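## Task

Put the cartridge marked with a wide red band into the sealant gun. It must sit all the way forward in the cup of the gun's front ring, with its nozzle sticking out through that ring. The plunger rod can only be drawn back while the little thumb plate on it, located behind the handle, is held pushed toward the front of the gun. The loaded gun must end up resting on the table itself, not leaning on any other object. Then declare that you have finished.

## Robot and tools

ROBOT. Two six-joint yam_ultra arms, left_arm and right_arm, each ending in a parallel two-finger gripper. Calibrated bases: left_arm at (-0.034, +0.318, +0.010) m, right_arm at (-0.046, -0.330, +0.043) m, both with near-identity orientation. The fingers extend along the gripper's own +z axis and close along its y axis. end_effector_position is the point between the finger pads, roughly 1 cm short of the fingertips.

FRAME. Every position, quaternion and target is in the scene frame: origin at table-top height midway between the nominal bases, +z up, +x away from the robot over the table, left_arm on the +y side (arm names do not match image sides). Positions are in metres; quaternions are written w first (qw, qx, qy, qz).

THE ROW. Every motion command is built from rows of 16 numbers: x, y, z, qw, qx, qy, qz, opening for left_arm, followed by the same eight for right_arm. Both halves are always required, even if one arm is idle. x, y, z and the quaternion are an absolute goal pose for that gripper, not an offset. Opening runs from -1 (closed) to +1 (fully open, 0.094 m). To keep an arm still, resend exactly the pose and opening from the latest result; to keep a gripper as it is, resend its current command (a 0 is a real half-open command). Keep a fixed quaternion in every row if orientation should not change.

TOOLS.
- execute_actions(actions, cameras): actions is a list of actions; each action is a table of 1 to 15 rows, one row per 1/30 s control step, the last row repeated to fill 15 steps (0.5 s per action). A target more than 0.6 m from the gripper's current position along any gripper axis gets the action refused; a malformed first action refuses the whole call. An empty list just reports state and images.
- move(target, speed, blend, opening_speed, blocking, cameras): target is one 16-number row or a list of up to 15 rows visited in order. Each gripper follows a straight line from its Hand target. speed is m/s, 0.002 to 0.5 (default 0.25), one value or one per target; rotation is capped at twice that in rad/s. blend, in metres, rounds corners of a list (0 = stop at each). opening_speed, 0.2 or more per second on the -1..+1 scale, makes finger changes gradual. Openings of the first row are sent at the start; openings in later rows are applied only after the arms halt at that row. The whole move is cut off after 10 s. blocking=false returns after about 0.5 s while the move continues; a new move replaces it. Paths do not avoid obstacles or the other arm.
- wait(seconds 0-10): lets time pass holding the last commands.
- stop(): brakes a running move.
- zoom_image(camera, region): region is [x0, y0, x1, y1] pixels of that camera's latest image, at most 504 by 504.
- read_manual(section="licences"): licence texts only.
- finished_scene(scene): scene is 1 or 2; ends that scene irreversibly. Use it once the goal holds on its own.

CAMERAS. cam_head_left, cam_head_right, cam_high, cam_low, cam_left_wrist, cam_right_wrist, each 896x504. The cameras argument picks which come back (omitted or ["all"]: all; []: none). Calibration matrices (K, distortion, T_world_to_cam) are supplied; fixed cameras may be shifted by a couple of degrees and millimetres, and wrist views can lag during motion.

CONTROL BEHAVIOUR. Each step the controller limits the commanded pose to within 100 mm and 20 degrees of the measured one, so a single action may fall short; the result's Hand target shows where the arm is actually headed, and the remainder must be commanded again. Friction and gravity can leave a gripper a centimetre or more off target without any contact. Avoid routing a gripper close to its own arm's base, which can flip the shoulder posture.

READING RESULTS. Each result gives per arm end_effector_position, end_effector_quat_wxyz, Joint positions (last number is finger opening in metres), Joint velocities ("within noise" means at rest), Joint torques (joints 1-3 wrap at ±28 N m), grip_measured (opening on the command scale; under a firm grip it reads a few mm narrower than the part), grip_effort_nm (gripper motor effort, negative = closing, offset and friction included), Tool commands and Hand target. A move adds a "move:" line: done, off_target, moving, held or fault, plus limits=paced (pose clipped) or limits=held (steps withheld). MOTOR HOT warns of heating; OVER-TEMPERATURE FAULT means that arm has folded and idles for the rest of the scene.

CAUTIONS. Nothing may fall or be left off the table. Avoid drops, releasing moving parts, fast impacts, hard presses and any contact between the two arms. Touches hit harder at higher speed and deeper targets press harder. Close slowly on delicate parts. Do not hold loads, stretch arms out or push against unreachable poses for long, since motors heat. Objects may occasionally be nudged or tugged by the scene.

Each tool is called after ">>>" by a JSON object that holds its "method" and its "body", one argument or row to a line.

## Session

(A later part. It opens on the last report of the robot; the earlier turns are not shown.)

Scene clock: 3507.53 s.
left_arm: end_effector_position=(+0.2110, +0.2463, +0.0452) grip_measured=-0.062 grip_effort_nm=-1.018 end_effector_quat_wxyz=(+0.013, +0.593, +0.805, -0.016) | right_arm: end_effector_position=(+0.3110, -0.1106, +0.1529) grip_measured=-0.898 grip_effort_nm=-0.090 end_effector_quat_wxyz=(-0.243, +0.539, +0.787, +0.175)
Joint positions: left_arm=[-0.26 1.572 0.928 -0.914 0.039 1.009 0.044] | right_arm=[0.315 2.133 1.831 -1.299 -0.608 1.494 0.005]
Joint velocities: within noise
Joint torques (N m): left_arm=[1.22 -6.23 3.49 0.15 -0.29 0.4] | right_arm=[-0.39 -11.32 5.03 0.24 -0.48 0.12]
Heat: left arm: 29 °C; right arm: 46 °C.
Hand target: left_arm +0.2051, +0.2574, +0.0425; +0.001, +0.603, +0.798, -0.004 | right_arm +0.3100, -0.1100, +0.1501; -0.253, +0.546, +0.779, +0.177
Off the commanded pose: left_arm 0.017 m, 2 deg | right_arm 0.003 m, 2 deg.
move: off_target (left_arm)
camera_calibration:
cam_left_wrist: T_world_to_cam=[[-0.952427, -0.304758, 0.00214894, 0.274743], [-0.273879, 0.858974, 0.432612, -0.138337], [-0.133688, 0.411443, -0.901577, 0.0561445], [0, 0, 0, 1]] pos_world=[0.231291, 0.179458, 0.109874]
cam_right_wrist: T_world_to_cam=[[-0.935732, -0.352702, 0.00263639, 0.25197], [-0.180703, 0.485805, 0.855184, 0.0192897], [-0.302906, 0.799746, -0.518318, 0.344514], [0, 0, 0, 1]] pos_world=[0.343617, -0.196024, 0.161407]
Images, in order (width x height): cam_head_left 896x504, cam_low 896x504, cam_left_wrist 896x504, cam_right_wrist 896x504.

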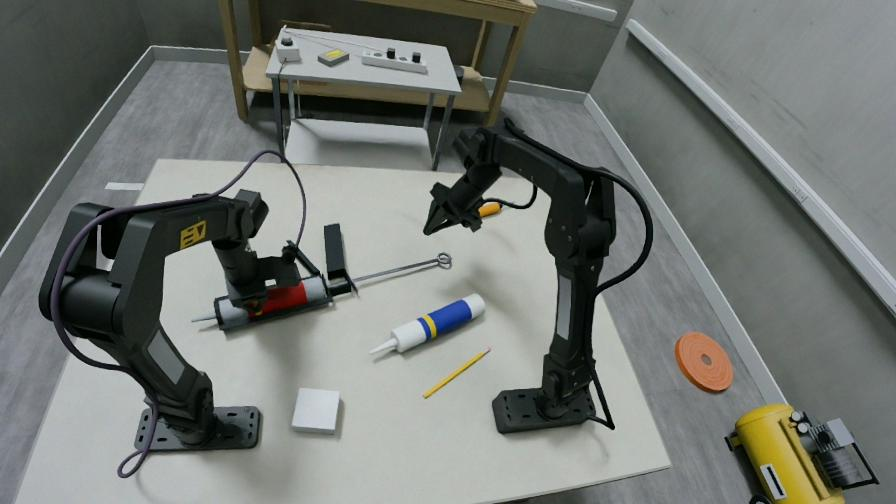

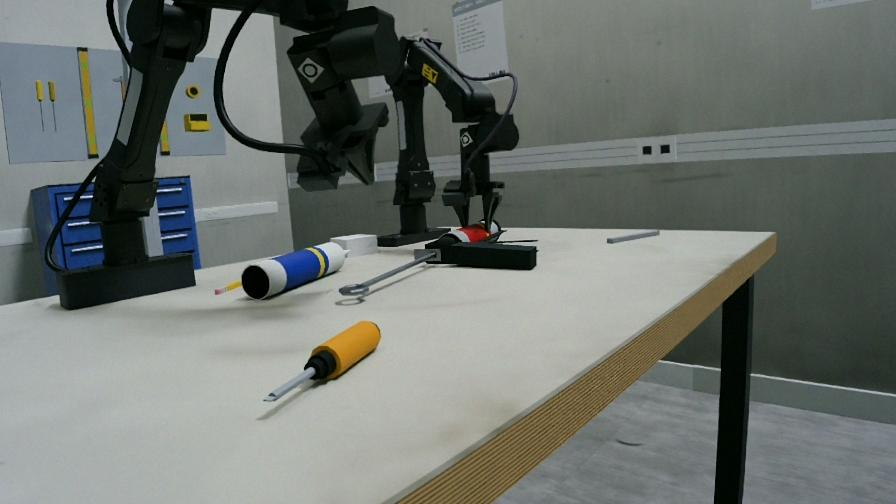

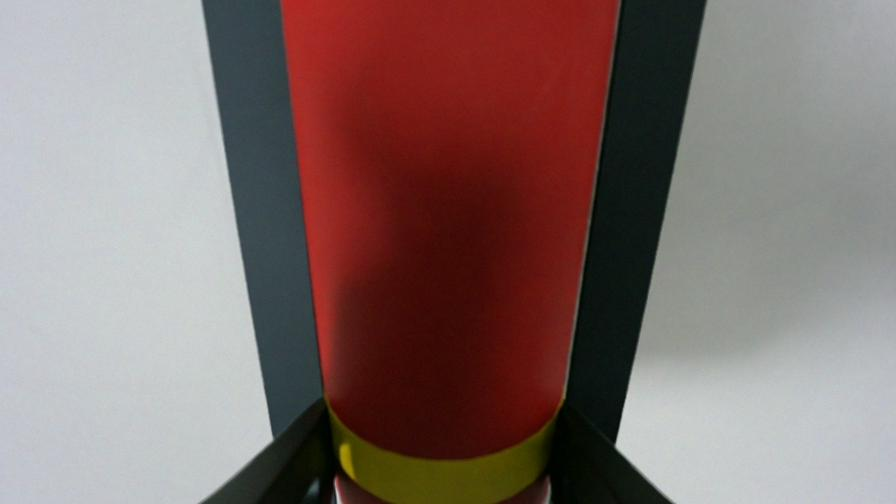

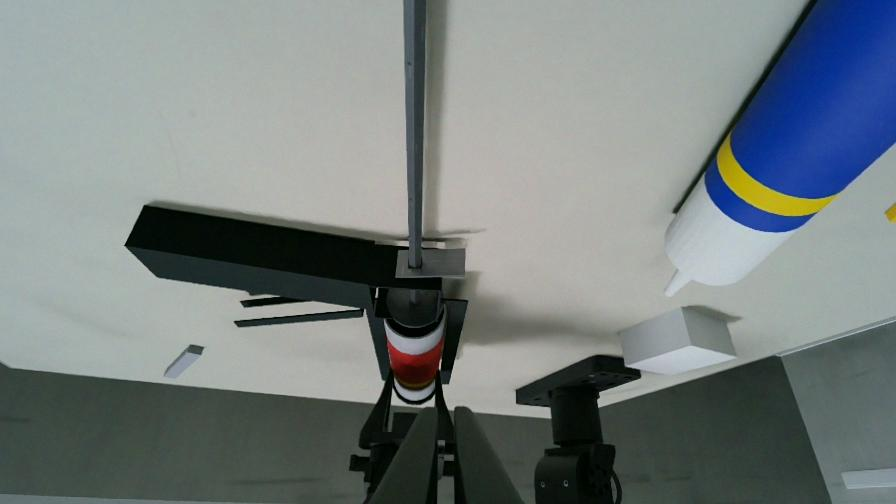

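>>> {"method": "move", "body": {
  "target": [
    [0.2120,0.2450,0.0420,0,0.5983,0.8013,0,-0.2,0.33,-0.05,0.21,0,-0.0828,0.9966,0,-0.3],
    [0.2120,0.2450,0.0420,0,0.5983,0.8013,0,-0.2,0.369,0.034,0.16,0,-0.0828,0.9966,0,-0.1]
  ],
  "speed": 0.2
}}

Scene clock: 3588.63 s.
left_arm: end_effector_position=(+0.2108, +0.2457, +0.0451) grip_measured=-0.062 grip_effort_nm=-1.023 end_effector_quat_wxyz=(+0.010, +0.594, +0.804, -0.007) | right_arm: end_effector_position=(+0.3595, +0.0303, +0.1543) grip_measured=-0.102 grip_effort_nm=0.134 end_effector_quat_wxyz=(+0.098, -0.088, +0.988, +0.078)
Joint positions: left_arm=[-0.275 1.572 0.928 -0.914 0.02 0.995 0.044] | right_arm=[0.734 2.639 2.834 -1.514 -0.01 0.544 0.042]
Joint velocities: within noise
Joint torques (N m): left_arm=[-0.53 -3.59 6.09 0.16 -0.17 -0.04] | right_arm=[-0.23 -13.96 8.43 0.91 0.06 0.12]
Heat: left arm: 29 °C; right arm: 46 °C.
Hand target: left_arm +0.2124, +0.2472, +0.0420; +0.000, +0.595, +0.804, +0.000 | right_arm +0.3679, +0.0341, +0.1578; +0.115, -0.079, +0.986, +0.087
Off the commanded pose: left_arm 0.003 m, 2 deg | right_arm 0.012 m, 14 deg.
elbow stopped short (right arm): the move would have taken joint 3 (elbow) straighter than the controller allows.
move: off_target (right_arm); target 2's new opening was sent with right_arm's hand 0.012 m and 14 deg from that target
camera_calibration:
cam_left_wrist: T_world_to_cam=[[-0.952808, -0.303481, -0.00747165, 0.27454], [-0.274734, 0.851561, 0.446502, -0.136468], [-0.129142, 0.427484, -0.894751, 0.0510651], [0, 0, 0, 1]] pos_world=[0.230686, 0.177699, 0.108675]
cam_right_wrist: T_world_to_cam=[[0.174844, -0.976012, -0.129731, -0.0129218], [-0.958476, -0.19887, 0.20439, 0.359122], [-0.225286, 0.0886074, -0.970255, 0.310637], [0, 0, 0, 1]] pos_world=[0.416451, 0.0312818, 0.22632]

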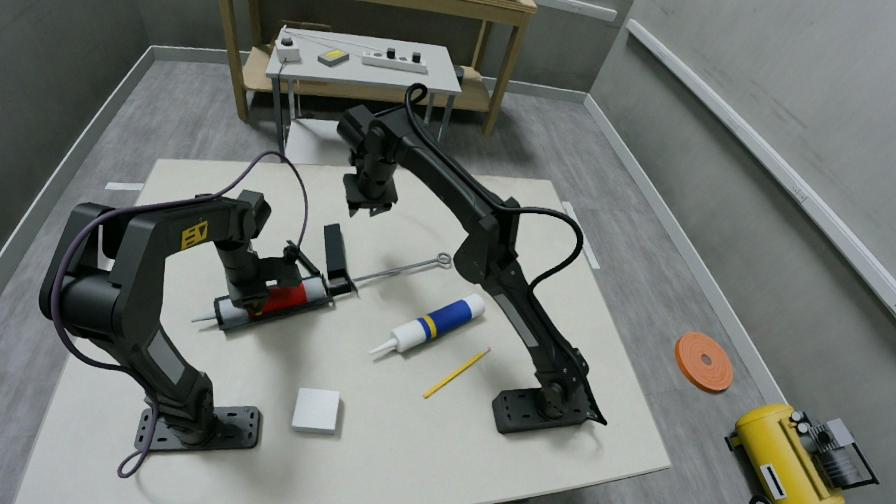

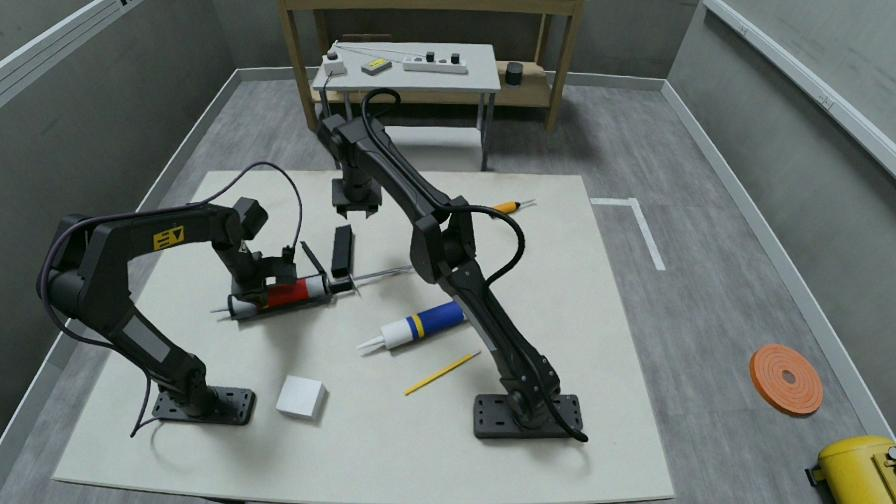

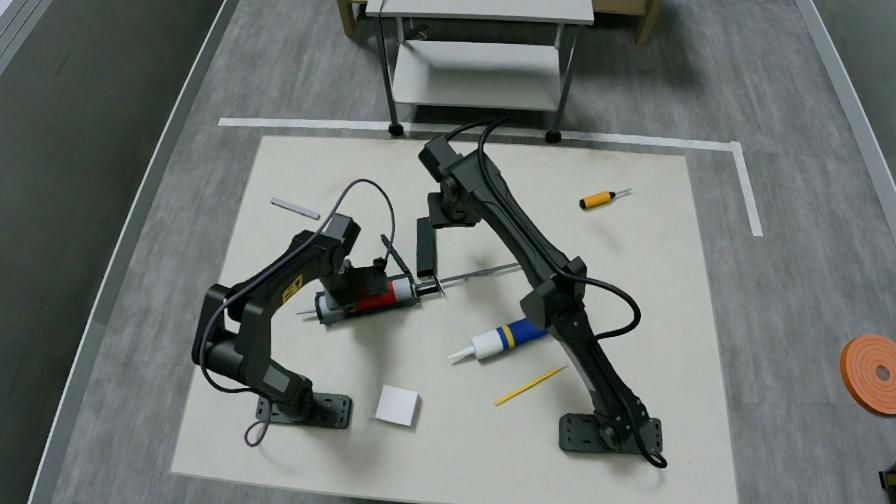

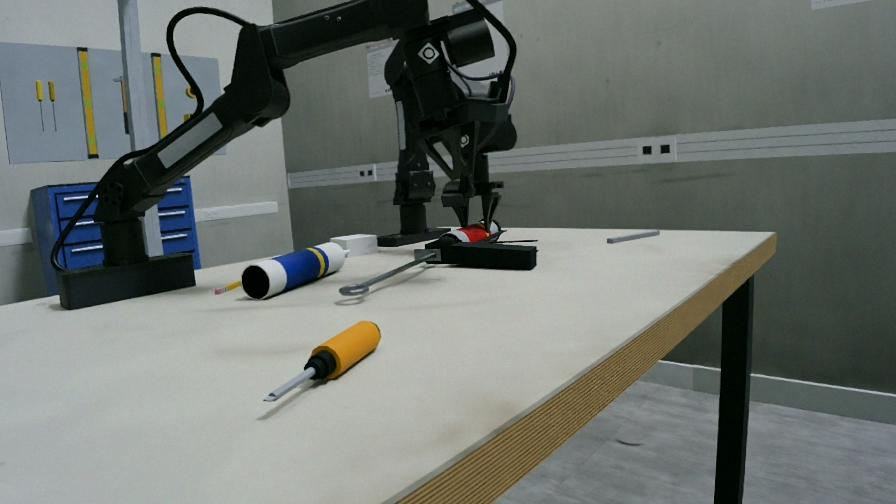

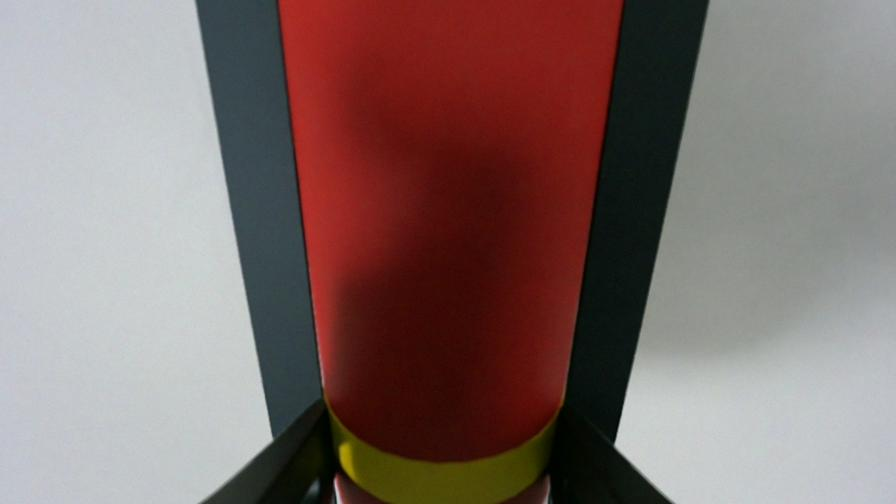

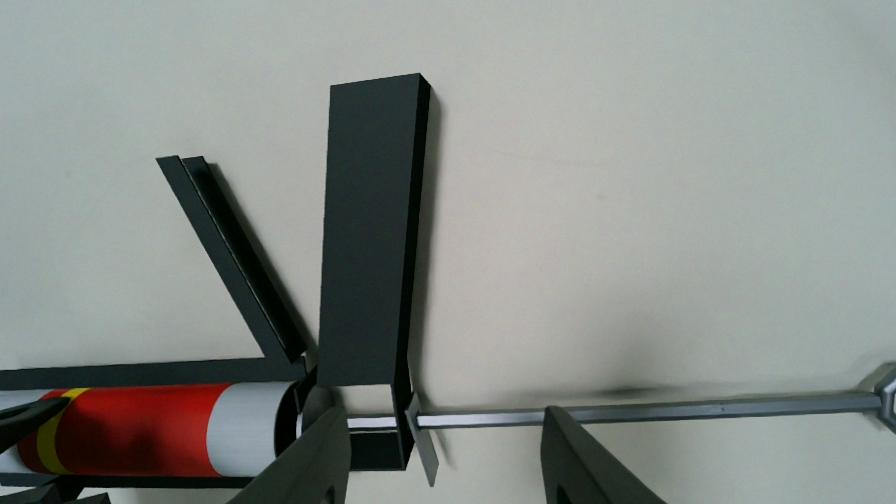

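>>> {"method": "move", "body": {
  "target": [
    [0.2120,0.2450,0.0420,0,0.5983,0.8013,0,-0.2,0.345,0.0825,0.11,0,-0.0393,0.9992,0,0.05]
  ],
  "speed": 0.12,
  "cameras": ["cam_right_wrist","cam_high","cam_low"]
}}

Scene clock: 3622.10 s.
left_arm: end_effector_position=(+0.2108, +0.2457, +0.0451) grip_measured=-0.062 grip_effort_nm=-1.023 end_effector_quat_wxyz=(+0.009, +0.595, +0.804, -0.004) | right_arm: end_effector_position=(+0.3391, +0.0743, +0.1118) grip_measured=+0.048 grip_effort_nm=0.134 end_effector_quat_wxyz=(+0.086, -0.044, +0.992, +0.083)
Joint positions: left_arm=[-0.28 1.572 0.928 -0.914 0.014 0.992 0.044] | right_arm=[0.82 2.728 2.834 -1.437 -0.002 0.718 0.049]
Joint velocities: within noise
Joint torques (N m): left_arm=[-0.79 -3.54 6.11 0.15 -0.15 -0.02] | right_arm=[0.39 -13.79 8.62 0.88 0.04 0.12]
Heat: left arm: 28 °C; right arm: 48 °C.
Hand target: left_arm +0.2123, +0.2462, +0.0421; +0.000, +0.597, +0.802, +0.001 | right_arm +0.3436, +0.0815, +0.1096; +0.097, -0.039, +0.990, +0.091
Off the commanded pose: left_arm 0.003 m, 1 deg | right_arm 0.010 m, 14 deg.
elbow stopped short (right arm): the move would have taken joint 3 (elbow) straighter than the controller allows.
move: off_target (right_arm)
camera_calibration:
cam_right_wrist: T_world_to_cam=[[0.087638, -0.984833, -0.149748, 0.0605444], [-0.964588, -0.121439, 0.234141, 0.350074], [-0.248775, 0.123925, -0.960601, 0.265129], [0, 0, 0, 1]] pos_world=[0.398329, 0.0692825, 0.181782]
Images, in order (width x height): cam_high 896x504, cam_low 896x504, cam_right_wrist 896x504.

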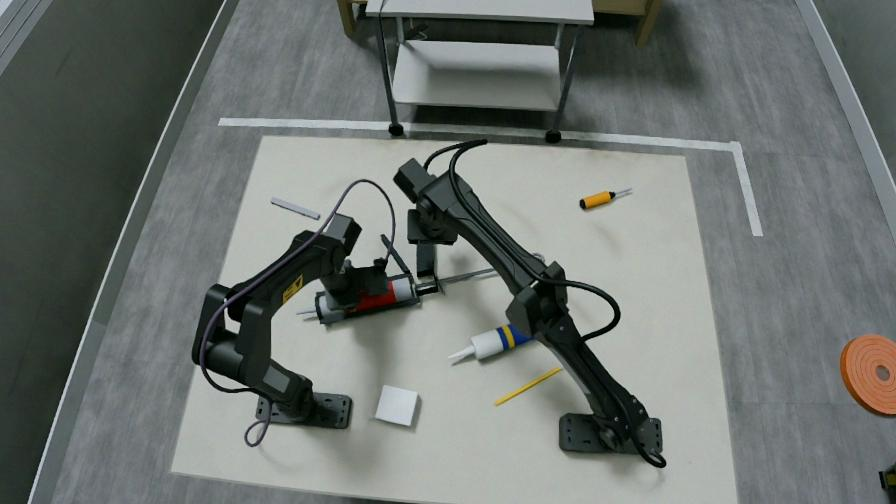

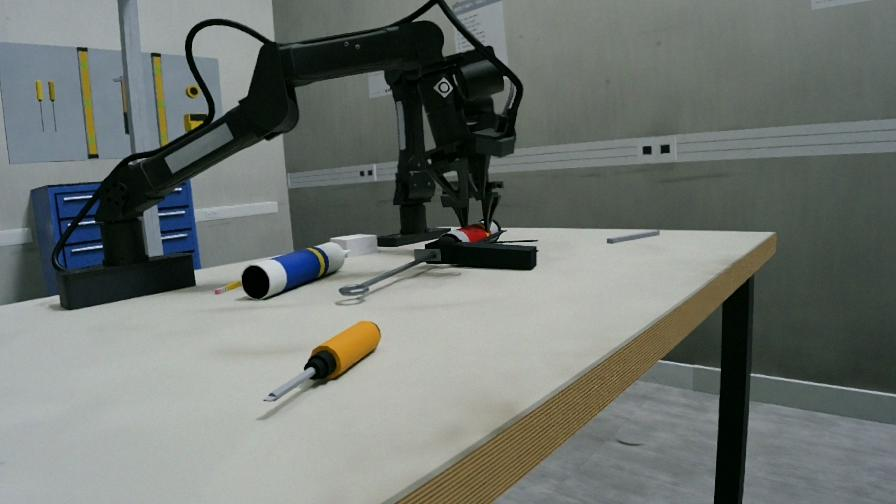

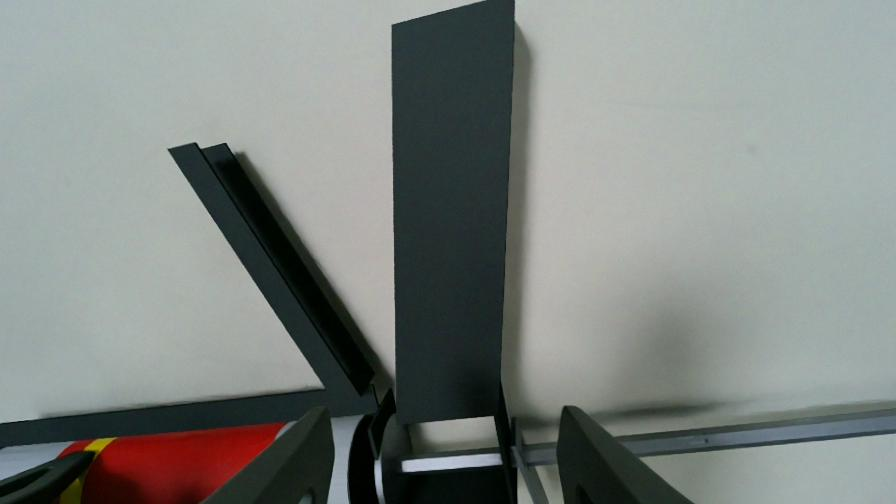

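>>> {"method": "move", "body": {
  "target": [
    [0.2120,0.2450,0.0420,0,0.5983,0.8013,0,-0.2,0.352,0.0855,0.06,0.08,-0.039,0.9934,0.075,0.05],
    [0.2120,0.2450,0.0420,0,0.5983,0.8013,0,-0.2,0.352,0.0855,0.022,0.08,-0.039,0.9934,0.075,0.05]
  ],
  "speed": 0.08,
  "cameras": ["cam_right_wrist","cam_high","cam_low"]
}}

>>> {"method": "zoom_image", "body": {
  "camera": "cam_low",
  "region": [400, 160, 560, 290]
}}

Scene clock: 3641.67 s.
left_arm: end_effector_position=(+0.2108, +0.2457, +0.0450) grip_measured=-0.062 grip_effort_nm=-1.013 end_effector_quat_wxyz=(+0.008, +0.595, +0.803, -0.002) | right_arm: end_effector_position=(+0.3459, +0.0851, +0.0145) grip_measured=+0.048 grip_effort_nm=0.115 end_effector_quat_wxyz=(+0.068, -0.046, +0.994, +0.069)
Joint positions: left_arm=[-0.283 1.572 0.928 -0.914 0.01 0.99 0.044] | right_arm=[0.823 2.825 2.643 -1.195 -0.007 0.718 0.049]
Joint velocities: within noise
Joint torques (N m): left_arm=[-0.72 -3.56 6.22 0.16 -0.12 -0.01] | right_arm=[-0.17 -18.19 4.77 0.79 0.07 0.07]
Heat: left arm: 28 °C; right arm: 48 °C.
Hand target: left_arm +0.2122, +0.2457, +0.0421; -0.001, +0.599, +0.801, +0.002 | right_arm +0.3503, +0.0859, +0.0225; +0.079, -0.040, +0.993, +0.075
Off the commanded pose: left_arm 0.003 m, 1 deg | right_arm 0.010 m, 2 deg.
elbow stopped short (right arm): the move would have taken joint 3 (elbow) straighter than the controller allows.
move: done
camera_calibration:
cam_right_wrist: T_world_to_cam=[[0.0868634, -0.988596, -0.123016, 0.0561996], [-0.955248, -0.117702, 0.27138, 0.376598], [-0.282765, 0.0939377, -0.954578, 0.186242], [0, 0, 0, 1]] pos_world=[0.407525, 0.0823901, 0.0824944]
Images, in order (width x height): cam_high 896x504, cam_low 896x504, cam_right_wrist 896x504.

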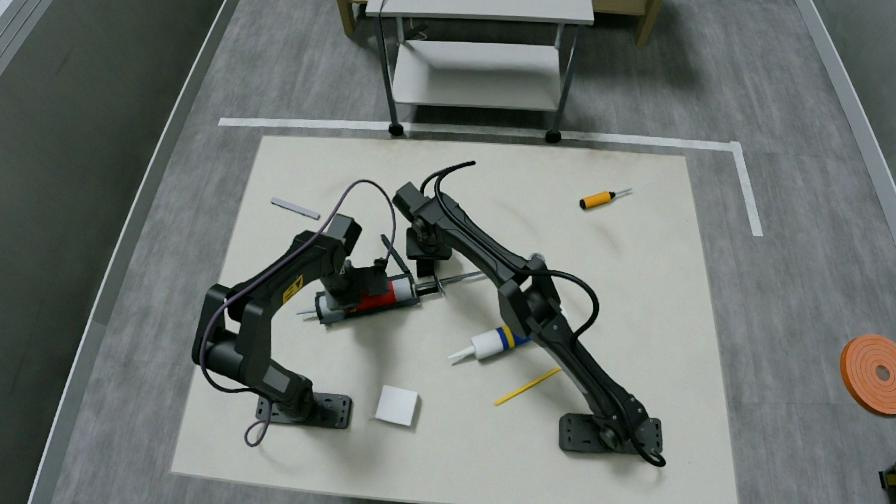

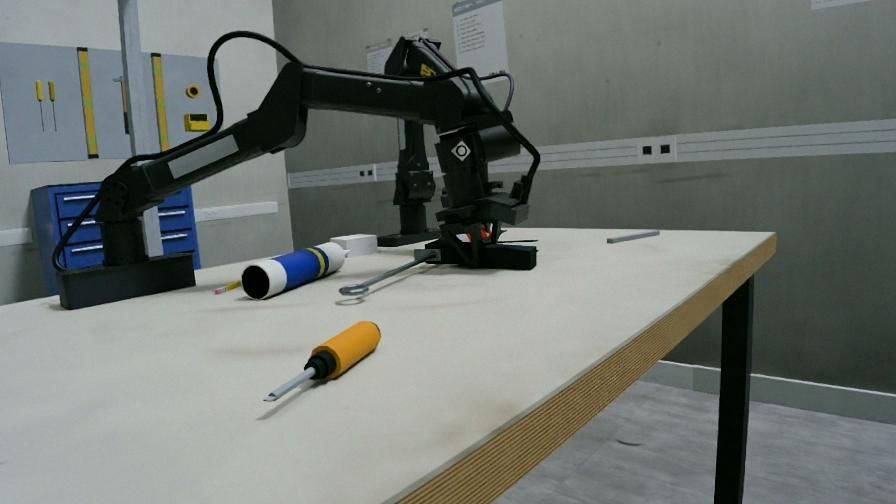

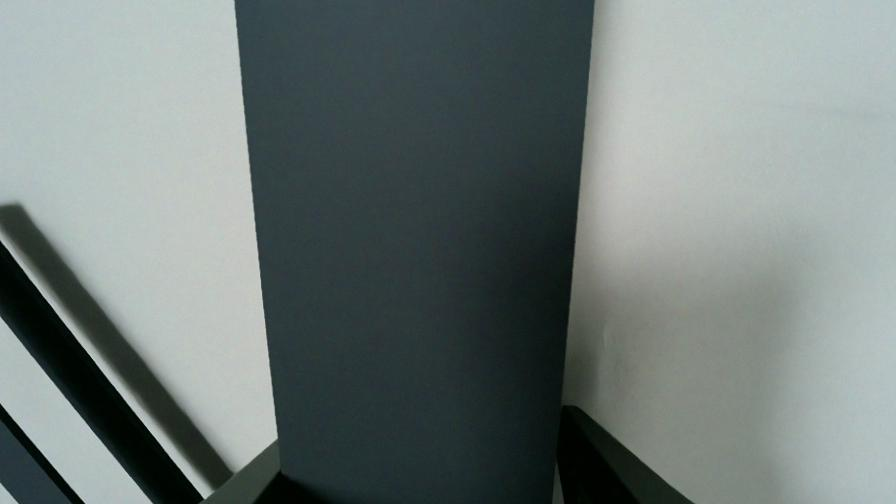

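Scaled by 3.150 from the camera's 896x504 image, which has a finer 1280x720 frame.

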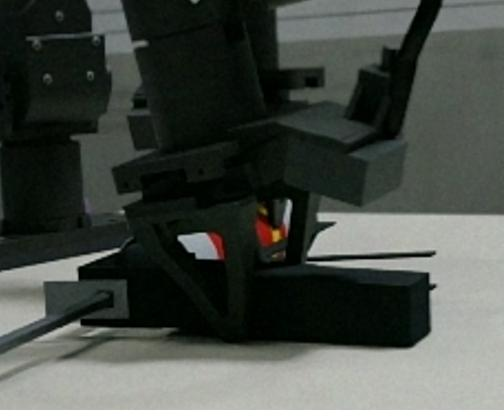

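>>> {"method": "move", "body": {
  "target": [
    [0.2120,0.2450,0.0420,0,0.5983,0.8013,0,-0.2,0.352,0.0875,0.028,0.08,-0.039,0.9934,0.075,0.05],
    [0.2120,0.2450,0.0420,0,0.5983,0.8013,0,-0.2,0.352,0.0875,0.028,0.08,-0.039,0.9934,0.075,-0.4]
  ],
  "speed": 0.05,
  "opening_speed": 0.3,
  "cameras": ["cam_right_wrist","cam_low","cam_head_left","cam_left_wrist"]
}}

Scene clock: 3662.40 s.
left_arm: end_effector_position=(+0.2108, +0.2457, +0.0450) grip_measured=-0.062 grip_effort_nm=-1.018 end_effector_quat_wxyz=(+0.008, +0.595, +0.803, -0.002) | right_arm: end_effector_position=(+0.3489, +0.0875, +0.0200) grip_measured=-0.126 grip_effort_nm=-1.009 end_effector_quat_wxyz=(+0.076, -0.045, +0.993, +0.072)
Joint positions: left_arm=[-0.283 1.572 0.928 -0.914 0.01 0.99 0.044] | right_arm=[0.825 2.825 2.661 -1.196 0.001 0.721 0.041]
Joint velocities: within noise
Joint torques (N m): left_arm=[-0.68 -3.56 6.19 0.17 -0.07 0] | right_arm=[-0.29 -16.1 9.28 0.37 0.08 0.07]
Heat: left arm: 28 °C; right arm: 60 °C.
Hand target: left_arm +0.2118, +0.2451, +0.0420; +0.000, +0.598, +0.801, +0.000 | right_arm +0.3527, +0.0864, +0.0276; +0.083, -0.039, +0.993, +0.073
Off the commanded pose: left_arm 0.003 m, 1 deg | right_arm 0.009 m, 1 deg.
move: done
camera_calibration:
cam_left_wrist: T_world_to_cam=[[-0.953661, -0.300587, -0.0133337, 0.274237], [-0.273554, 0.847734, 0.454439, -0.136094], [-0.125295, 0.437028, -0.890678, 0.0477142], [0, 0, 0, 1]] pos_world=[0.230279, 0.176951, 0.108001]
cam_right_wrist: T_world_to_cam=[[0.0859819, -0.987914, -0.128967, 0.0593695], [-0.959971, -0.116785, 0.25459, 0.380139], [-0.266574, 0.101914, -0.958411, 0.185804], [0, 0, 0, 1]] pos_world=[0.409348, 0.0841104, 0.0889542]
Images, in order (width x height): cam_head_left 896x504, cam_low 896x504, cam_left_wrist 896x504, cam_right_wrist 896x504.

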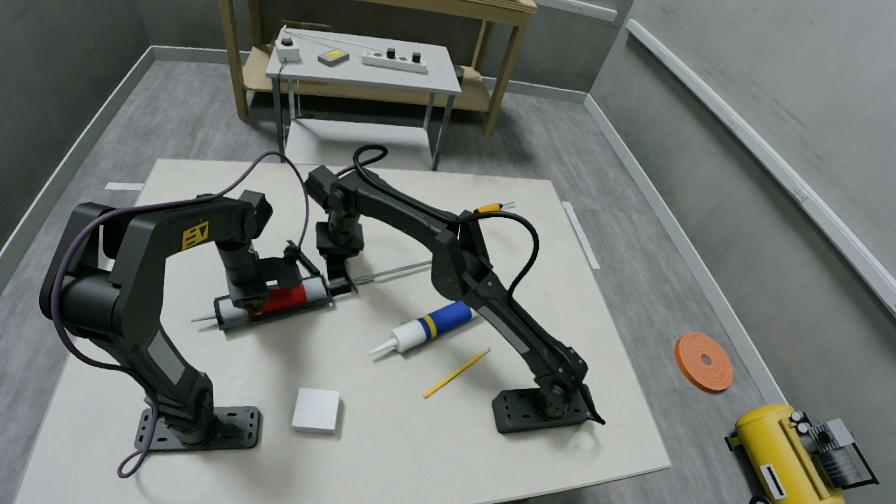

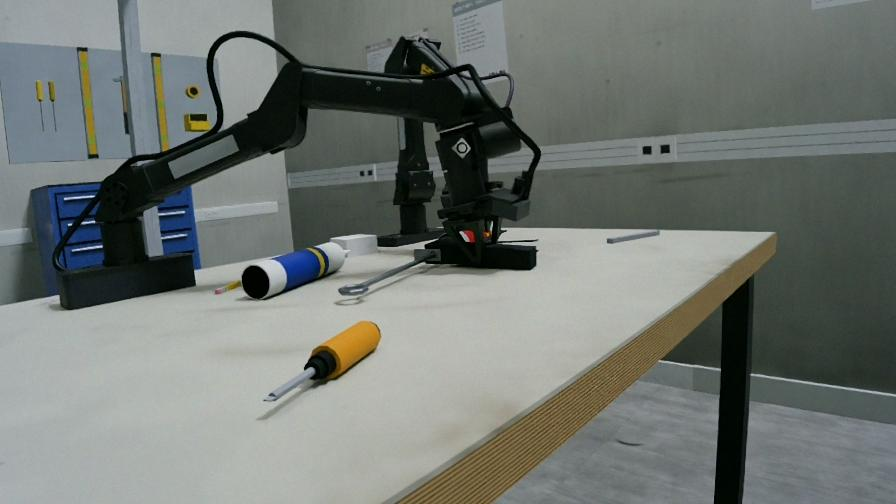

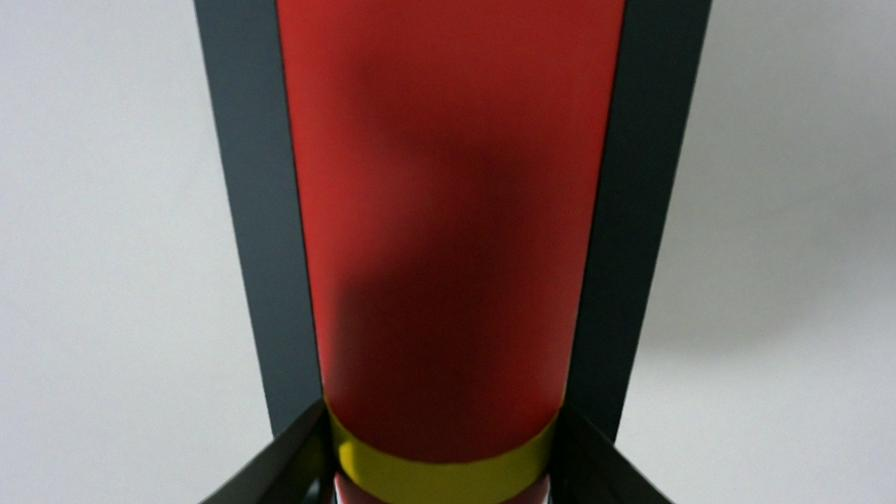

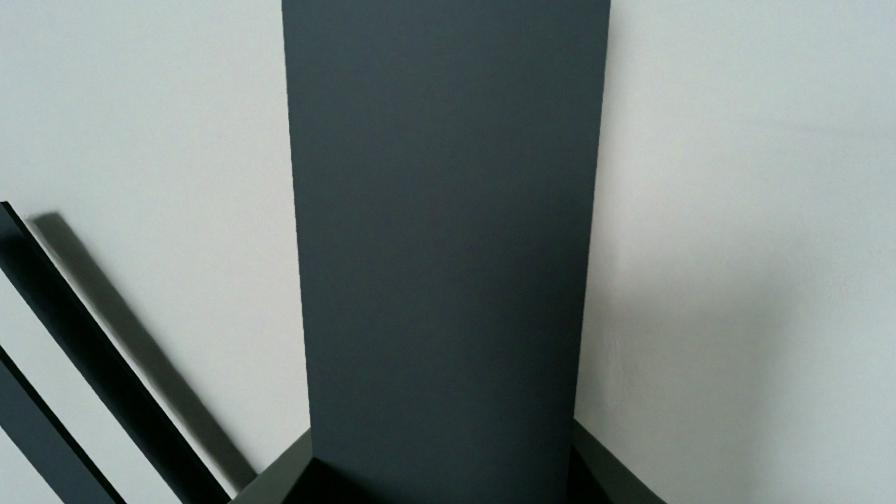

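>>> {"method": "move", "body": {
  "target": [
    [0.2070,0.2620,0.0460,0,0.5983,0.8013,0,-0.25,0.352,0.0875,0.028,0.08,-0.039,0.9934,0.075,-0.4]
  ],
  "speed": 0.06,
  "cameras": ["cam_right_wrist","cam_head_left","cam_left_wrist"]
}}

>>> {"method": "zoom_image", "body": {
  "camera": "cam_head_left",
  "region": [170, 275, 240, 340]
}}

Scene clock: 3681.73 s.
left_arm: end_effector_position=(+0.2119, +0.2464, +0.0452) grip_measured=-0.062 grip_effort_nm=-1.013 end_effector_quat_wxyz=(+0.015, +0.598, +0.801, -0.014) | right_arm: end_effector_position=(+0.3486, +0.0872, +0.0199) grip_measured=-0.127 grip_effort_nm=-1.009 end_effector_quat_wxyz=(+0.075, -0.042, +0.994, +0.072)
Joint positions: left_arm=[-0.26 1.572 0.928 -0.911 0.037 1.02 0.044] | right_arm=[0.825 2.825 2.661 -1.198 0.001 0.727 0.041]
Joint velocities: within noise
Joint torques (N m): left_arm=[1.24 -6.39 4.45 0.03 -0.25 0.27] | right_arm=[-0.28 -16.05 9.5 0.37 0.01 0.02]
Heat: left arm: 28 °C; right arm: 61 °C.
Hand target: left_arm +0.2066, +0.2572, +0.0459; +0.003, +0.602, +0.798, -0.004 | right_arm +0.3520, +0.0875, +0.0279; +0.081, -0.039, +0.993, +0.076
Off the commanded pose: left_arm 0.016 m, 2 deg | right_arm 0.009 m, 1 deg.
move: off_target (left_arm)
camera_calibration:
cam_left_wrist: T_world_to_cam=[[-0.955636, -0.294545, -0.001693, 0.273869], [-0.26631, 0.861546, 0.432223, -0.140393], [-0.12585, 0.413499, -0.901765, 0.0540671], [0, 0, 0, 1]] pos_world=[0.231135, 0.179265, 0.1099]
cam_right_wrist: T_world_to_cam=[[0.0797963, -0.988441, -0.128904, 0.061315], [-0.96015, -0.110965, 0.256514, 0.379397], [-0.267853, 0.103299, -0.957906, 0.186003], [0, 0, 0, 1]] pos_world=[0.409207, 0.0834921, 0.0887561]
Images, in order (width x height): cam_head_left 896x504, cam_left_wrist 896x504, cam_right_wrist 896x504.

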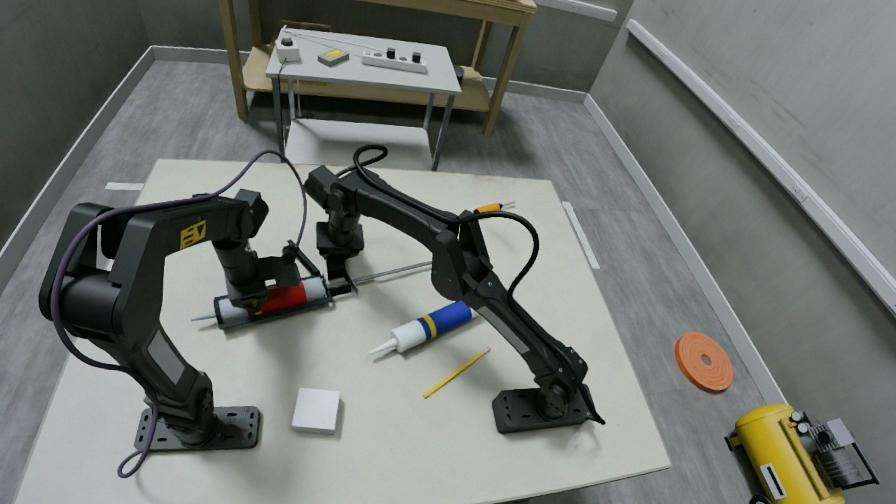

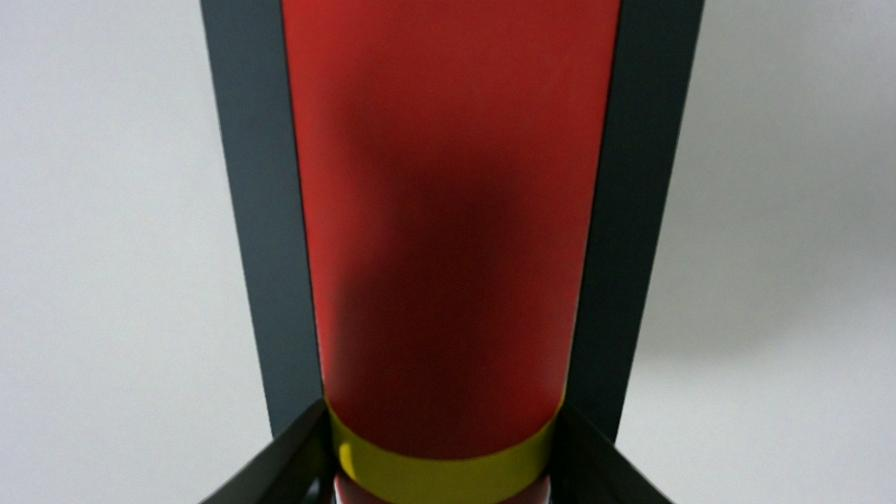

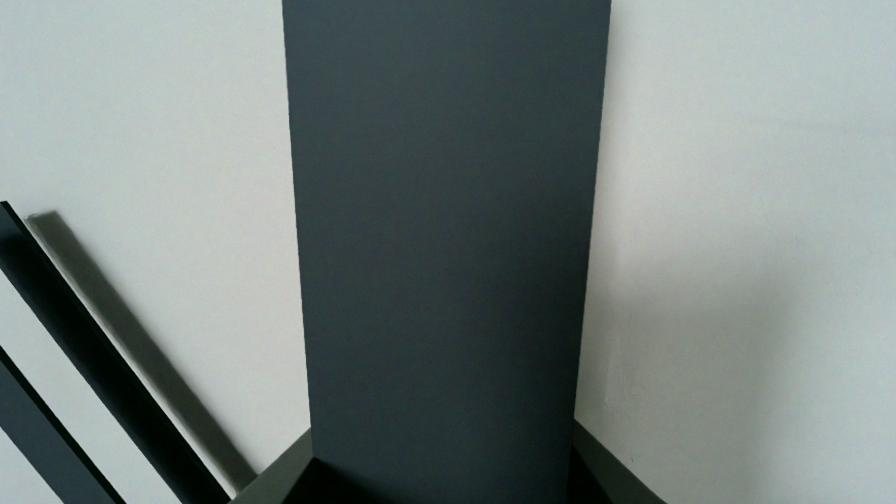

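Scaled by 7.200 from the camera's 896x504 image, which has a finer 1280x720 frame.

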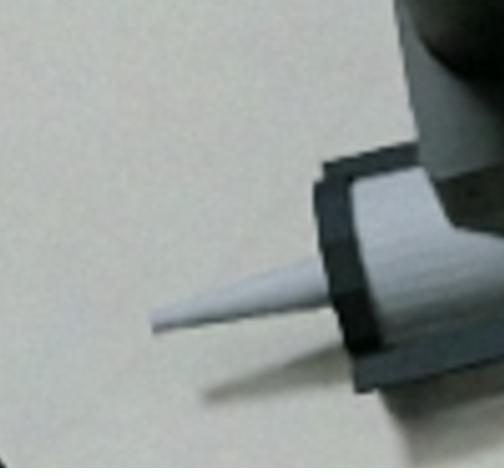

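>>> {"method": "move", "body": {
  "target": [
    [0.2020,0.2850,0.0500,0,0.5983,0.8013,0,-0.35,0.352,0.0875,0.028,0.08,-0.039,0.9934,0.075,-0.4]
  ],
  "speed": 0.06,
  "cameras": ["cam_right_wrist","cam_head_left","cam_left_wrist"]
}}

>>> {"method": "zoom_image", "body": {
  "camera": "cam_head_left",
  "region": [170, 275, 240, 340]
}}

Scene clock: 3691.47 s.
left_arm: end_effector_position=(+0.2143, +0.2583, +0.0479) grip_measured=-0.065 grip_effort_nm=-1.018 end_effector_quat_wxyz=(+0.035, +0.604, +0.796, -0.031) | right_arm: end_effector_position=(+0.3448, +0.0933, +0.0203) grip_measured=-0.127 grip_effort_nm=-1.009 end_effector_quat_wxyz=(+0.073, -0.030, +0.994, +0.080)
Joint positions: left_arm=[-0.177 1.547 0.913 -0.901 0.088 1.118 0.044] | right_arm=[0.834 2.825 2.661 -1.19 -0.008 0.761 0.041]
Joint velocities: within noise
Joint torques (N m): left_arm=[2.39 -7.34 4.31 -0.17 -0.75 0.17] | right_arm=[-1.06 -16.49 8.47 0.39 0.02 -0.33]
Heat: left arm: 28 °C; right arm: 61 °C.
Hand target: left_arm +0.2040, +0.2828, +0.0498; +0.002, +0.599, +0.801, +0.000 | right_arm +0.3511, +0.0887, +0.0279; +0.079, -0.039, +0.993, +0.079
Off the commanded pose: left_arm 0.029 m, 5 deg | right_arm 0.012 m, 1 deg.
move: off_target (left_arm, right_arm)
camera_calibration:
cam_left_wrist: T_world_to_cam=[[-0.960346, -0.278811, 0.000422027, 0.276599], [-0.257391, 0.887145, 0.383045, -0.157359], [-0.107172, 0.367747, -0.92373, 0.0607907], [0, 0, 0, 1]] pos_world=[0.231643, 0.194364, 0.116313]
cam_right_wrist: T_world_to_cam=[[0.0573132, -0.987667, -0.145703, 0.0757128], [-0.960689, -0.0942702, 0.26113, 0.374871], [-0.271645, 0.125009, -0.954244, 0.183957], [0, 0, 0, 1]] pos_world=[0.405767, 0.0871219, 0.0886816]
Images, in order (width x height): cam_head_left 896x504, cam_left_wrist 896x504, cam_right_wrist 896x504.

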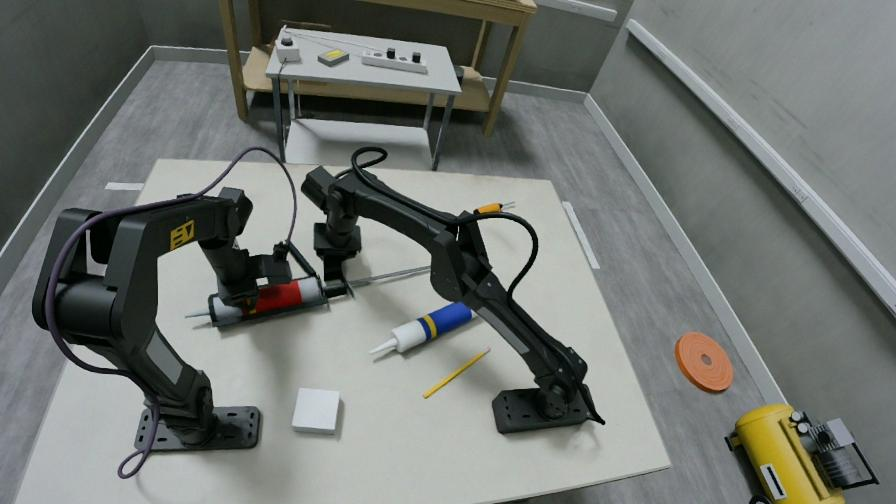

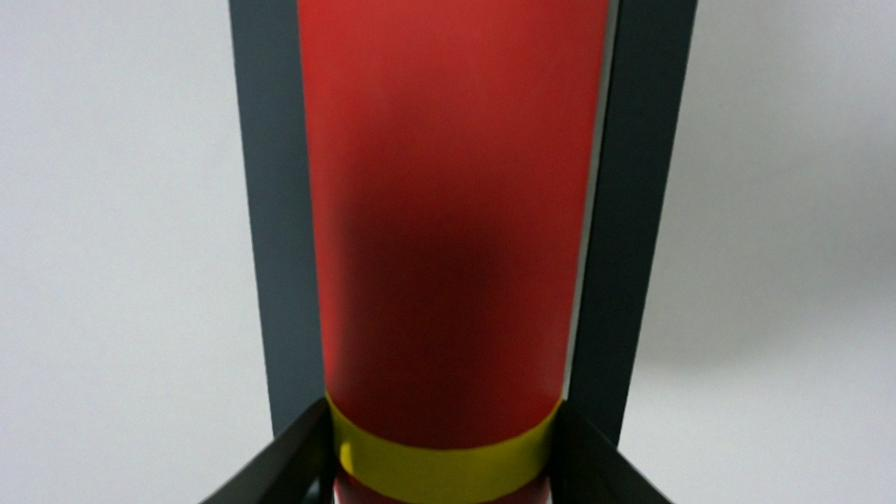

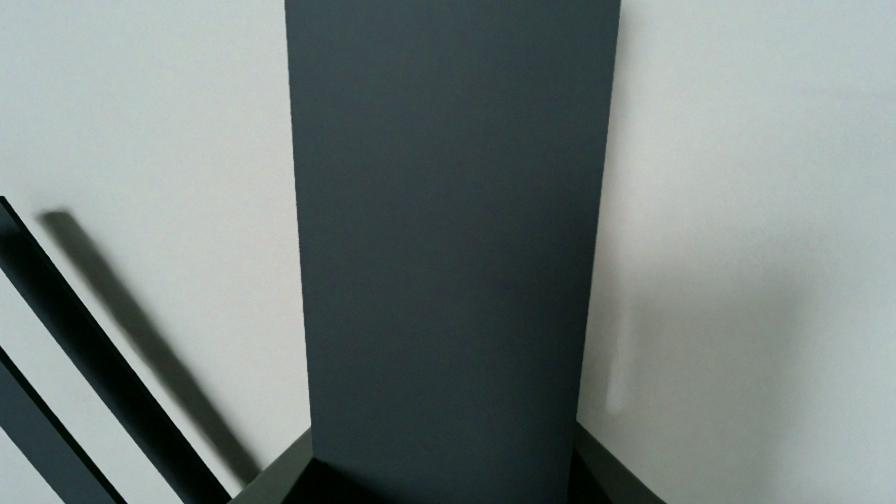

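Scaled by 7.200 from the camera's 896x504 image, which has a finer 1280x720 frame.

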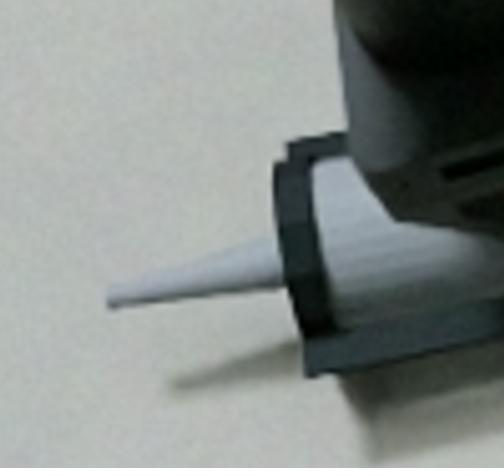

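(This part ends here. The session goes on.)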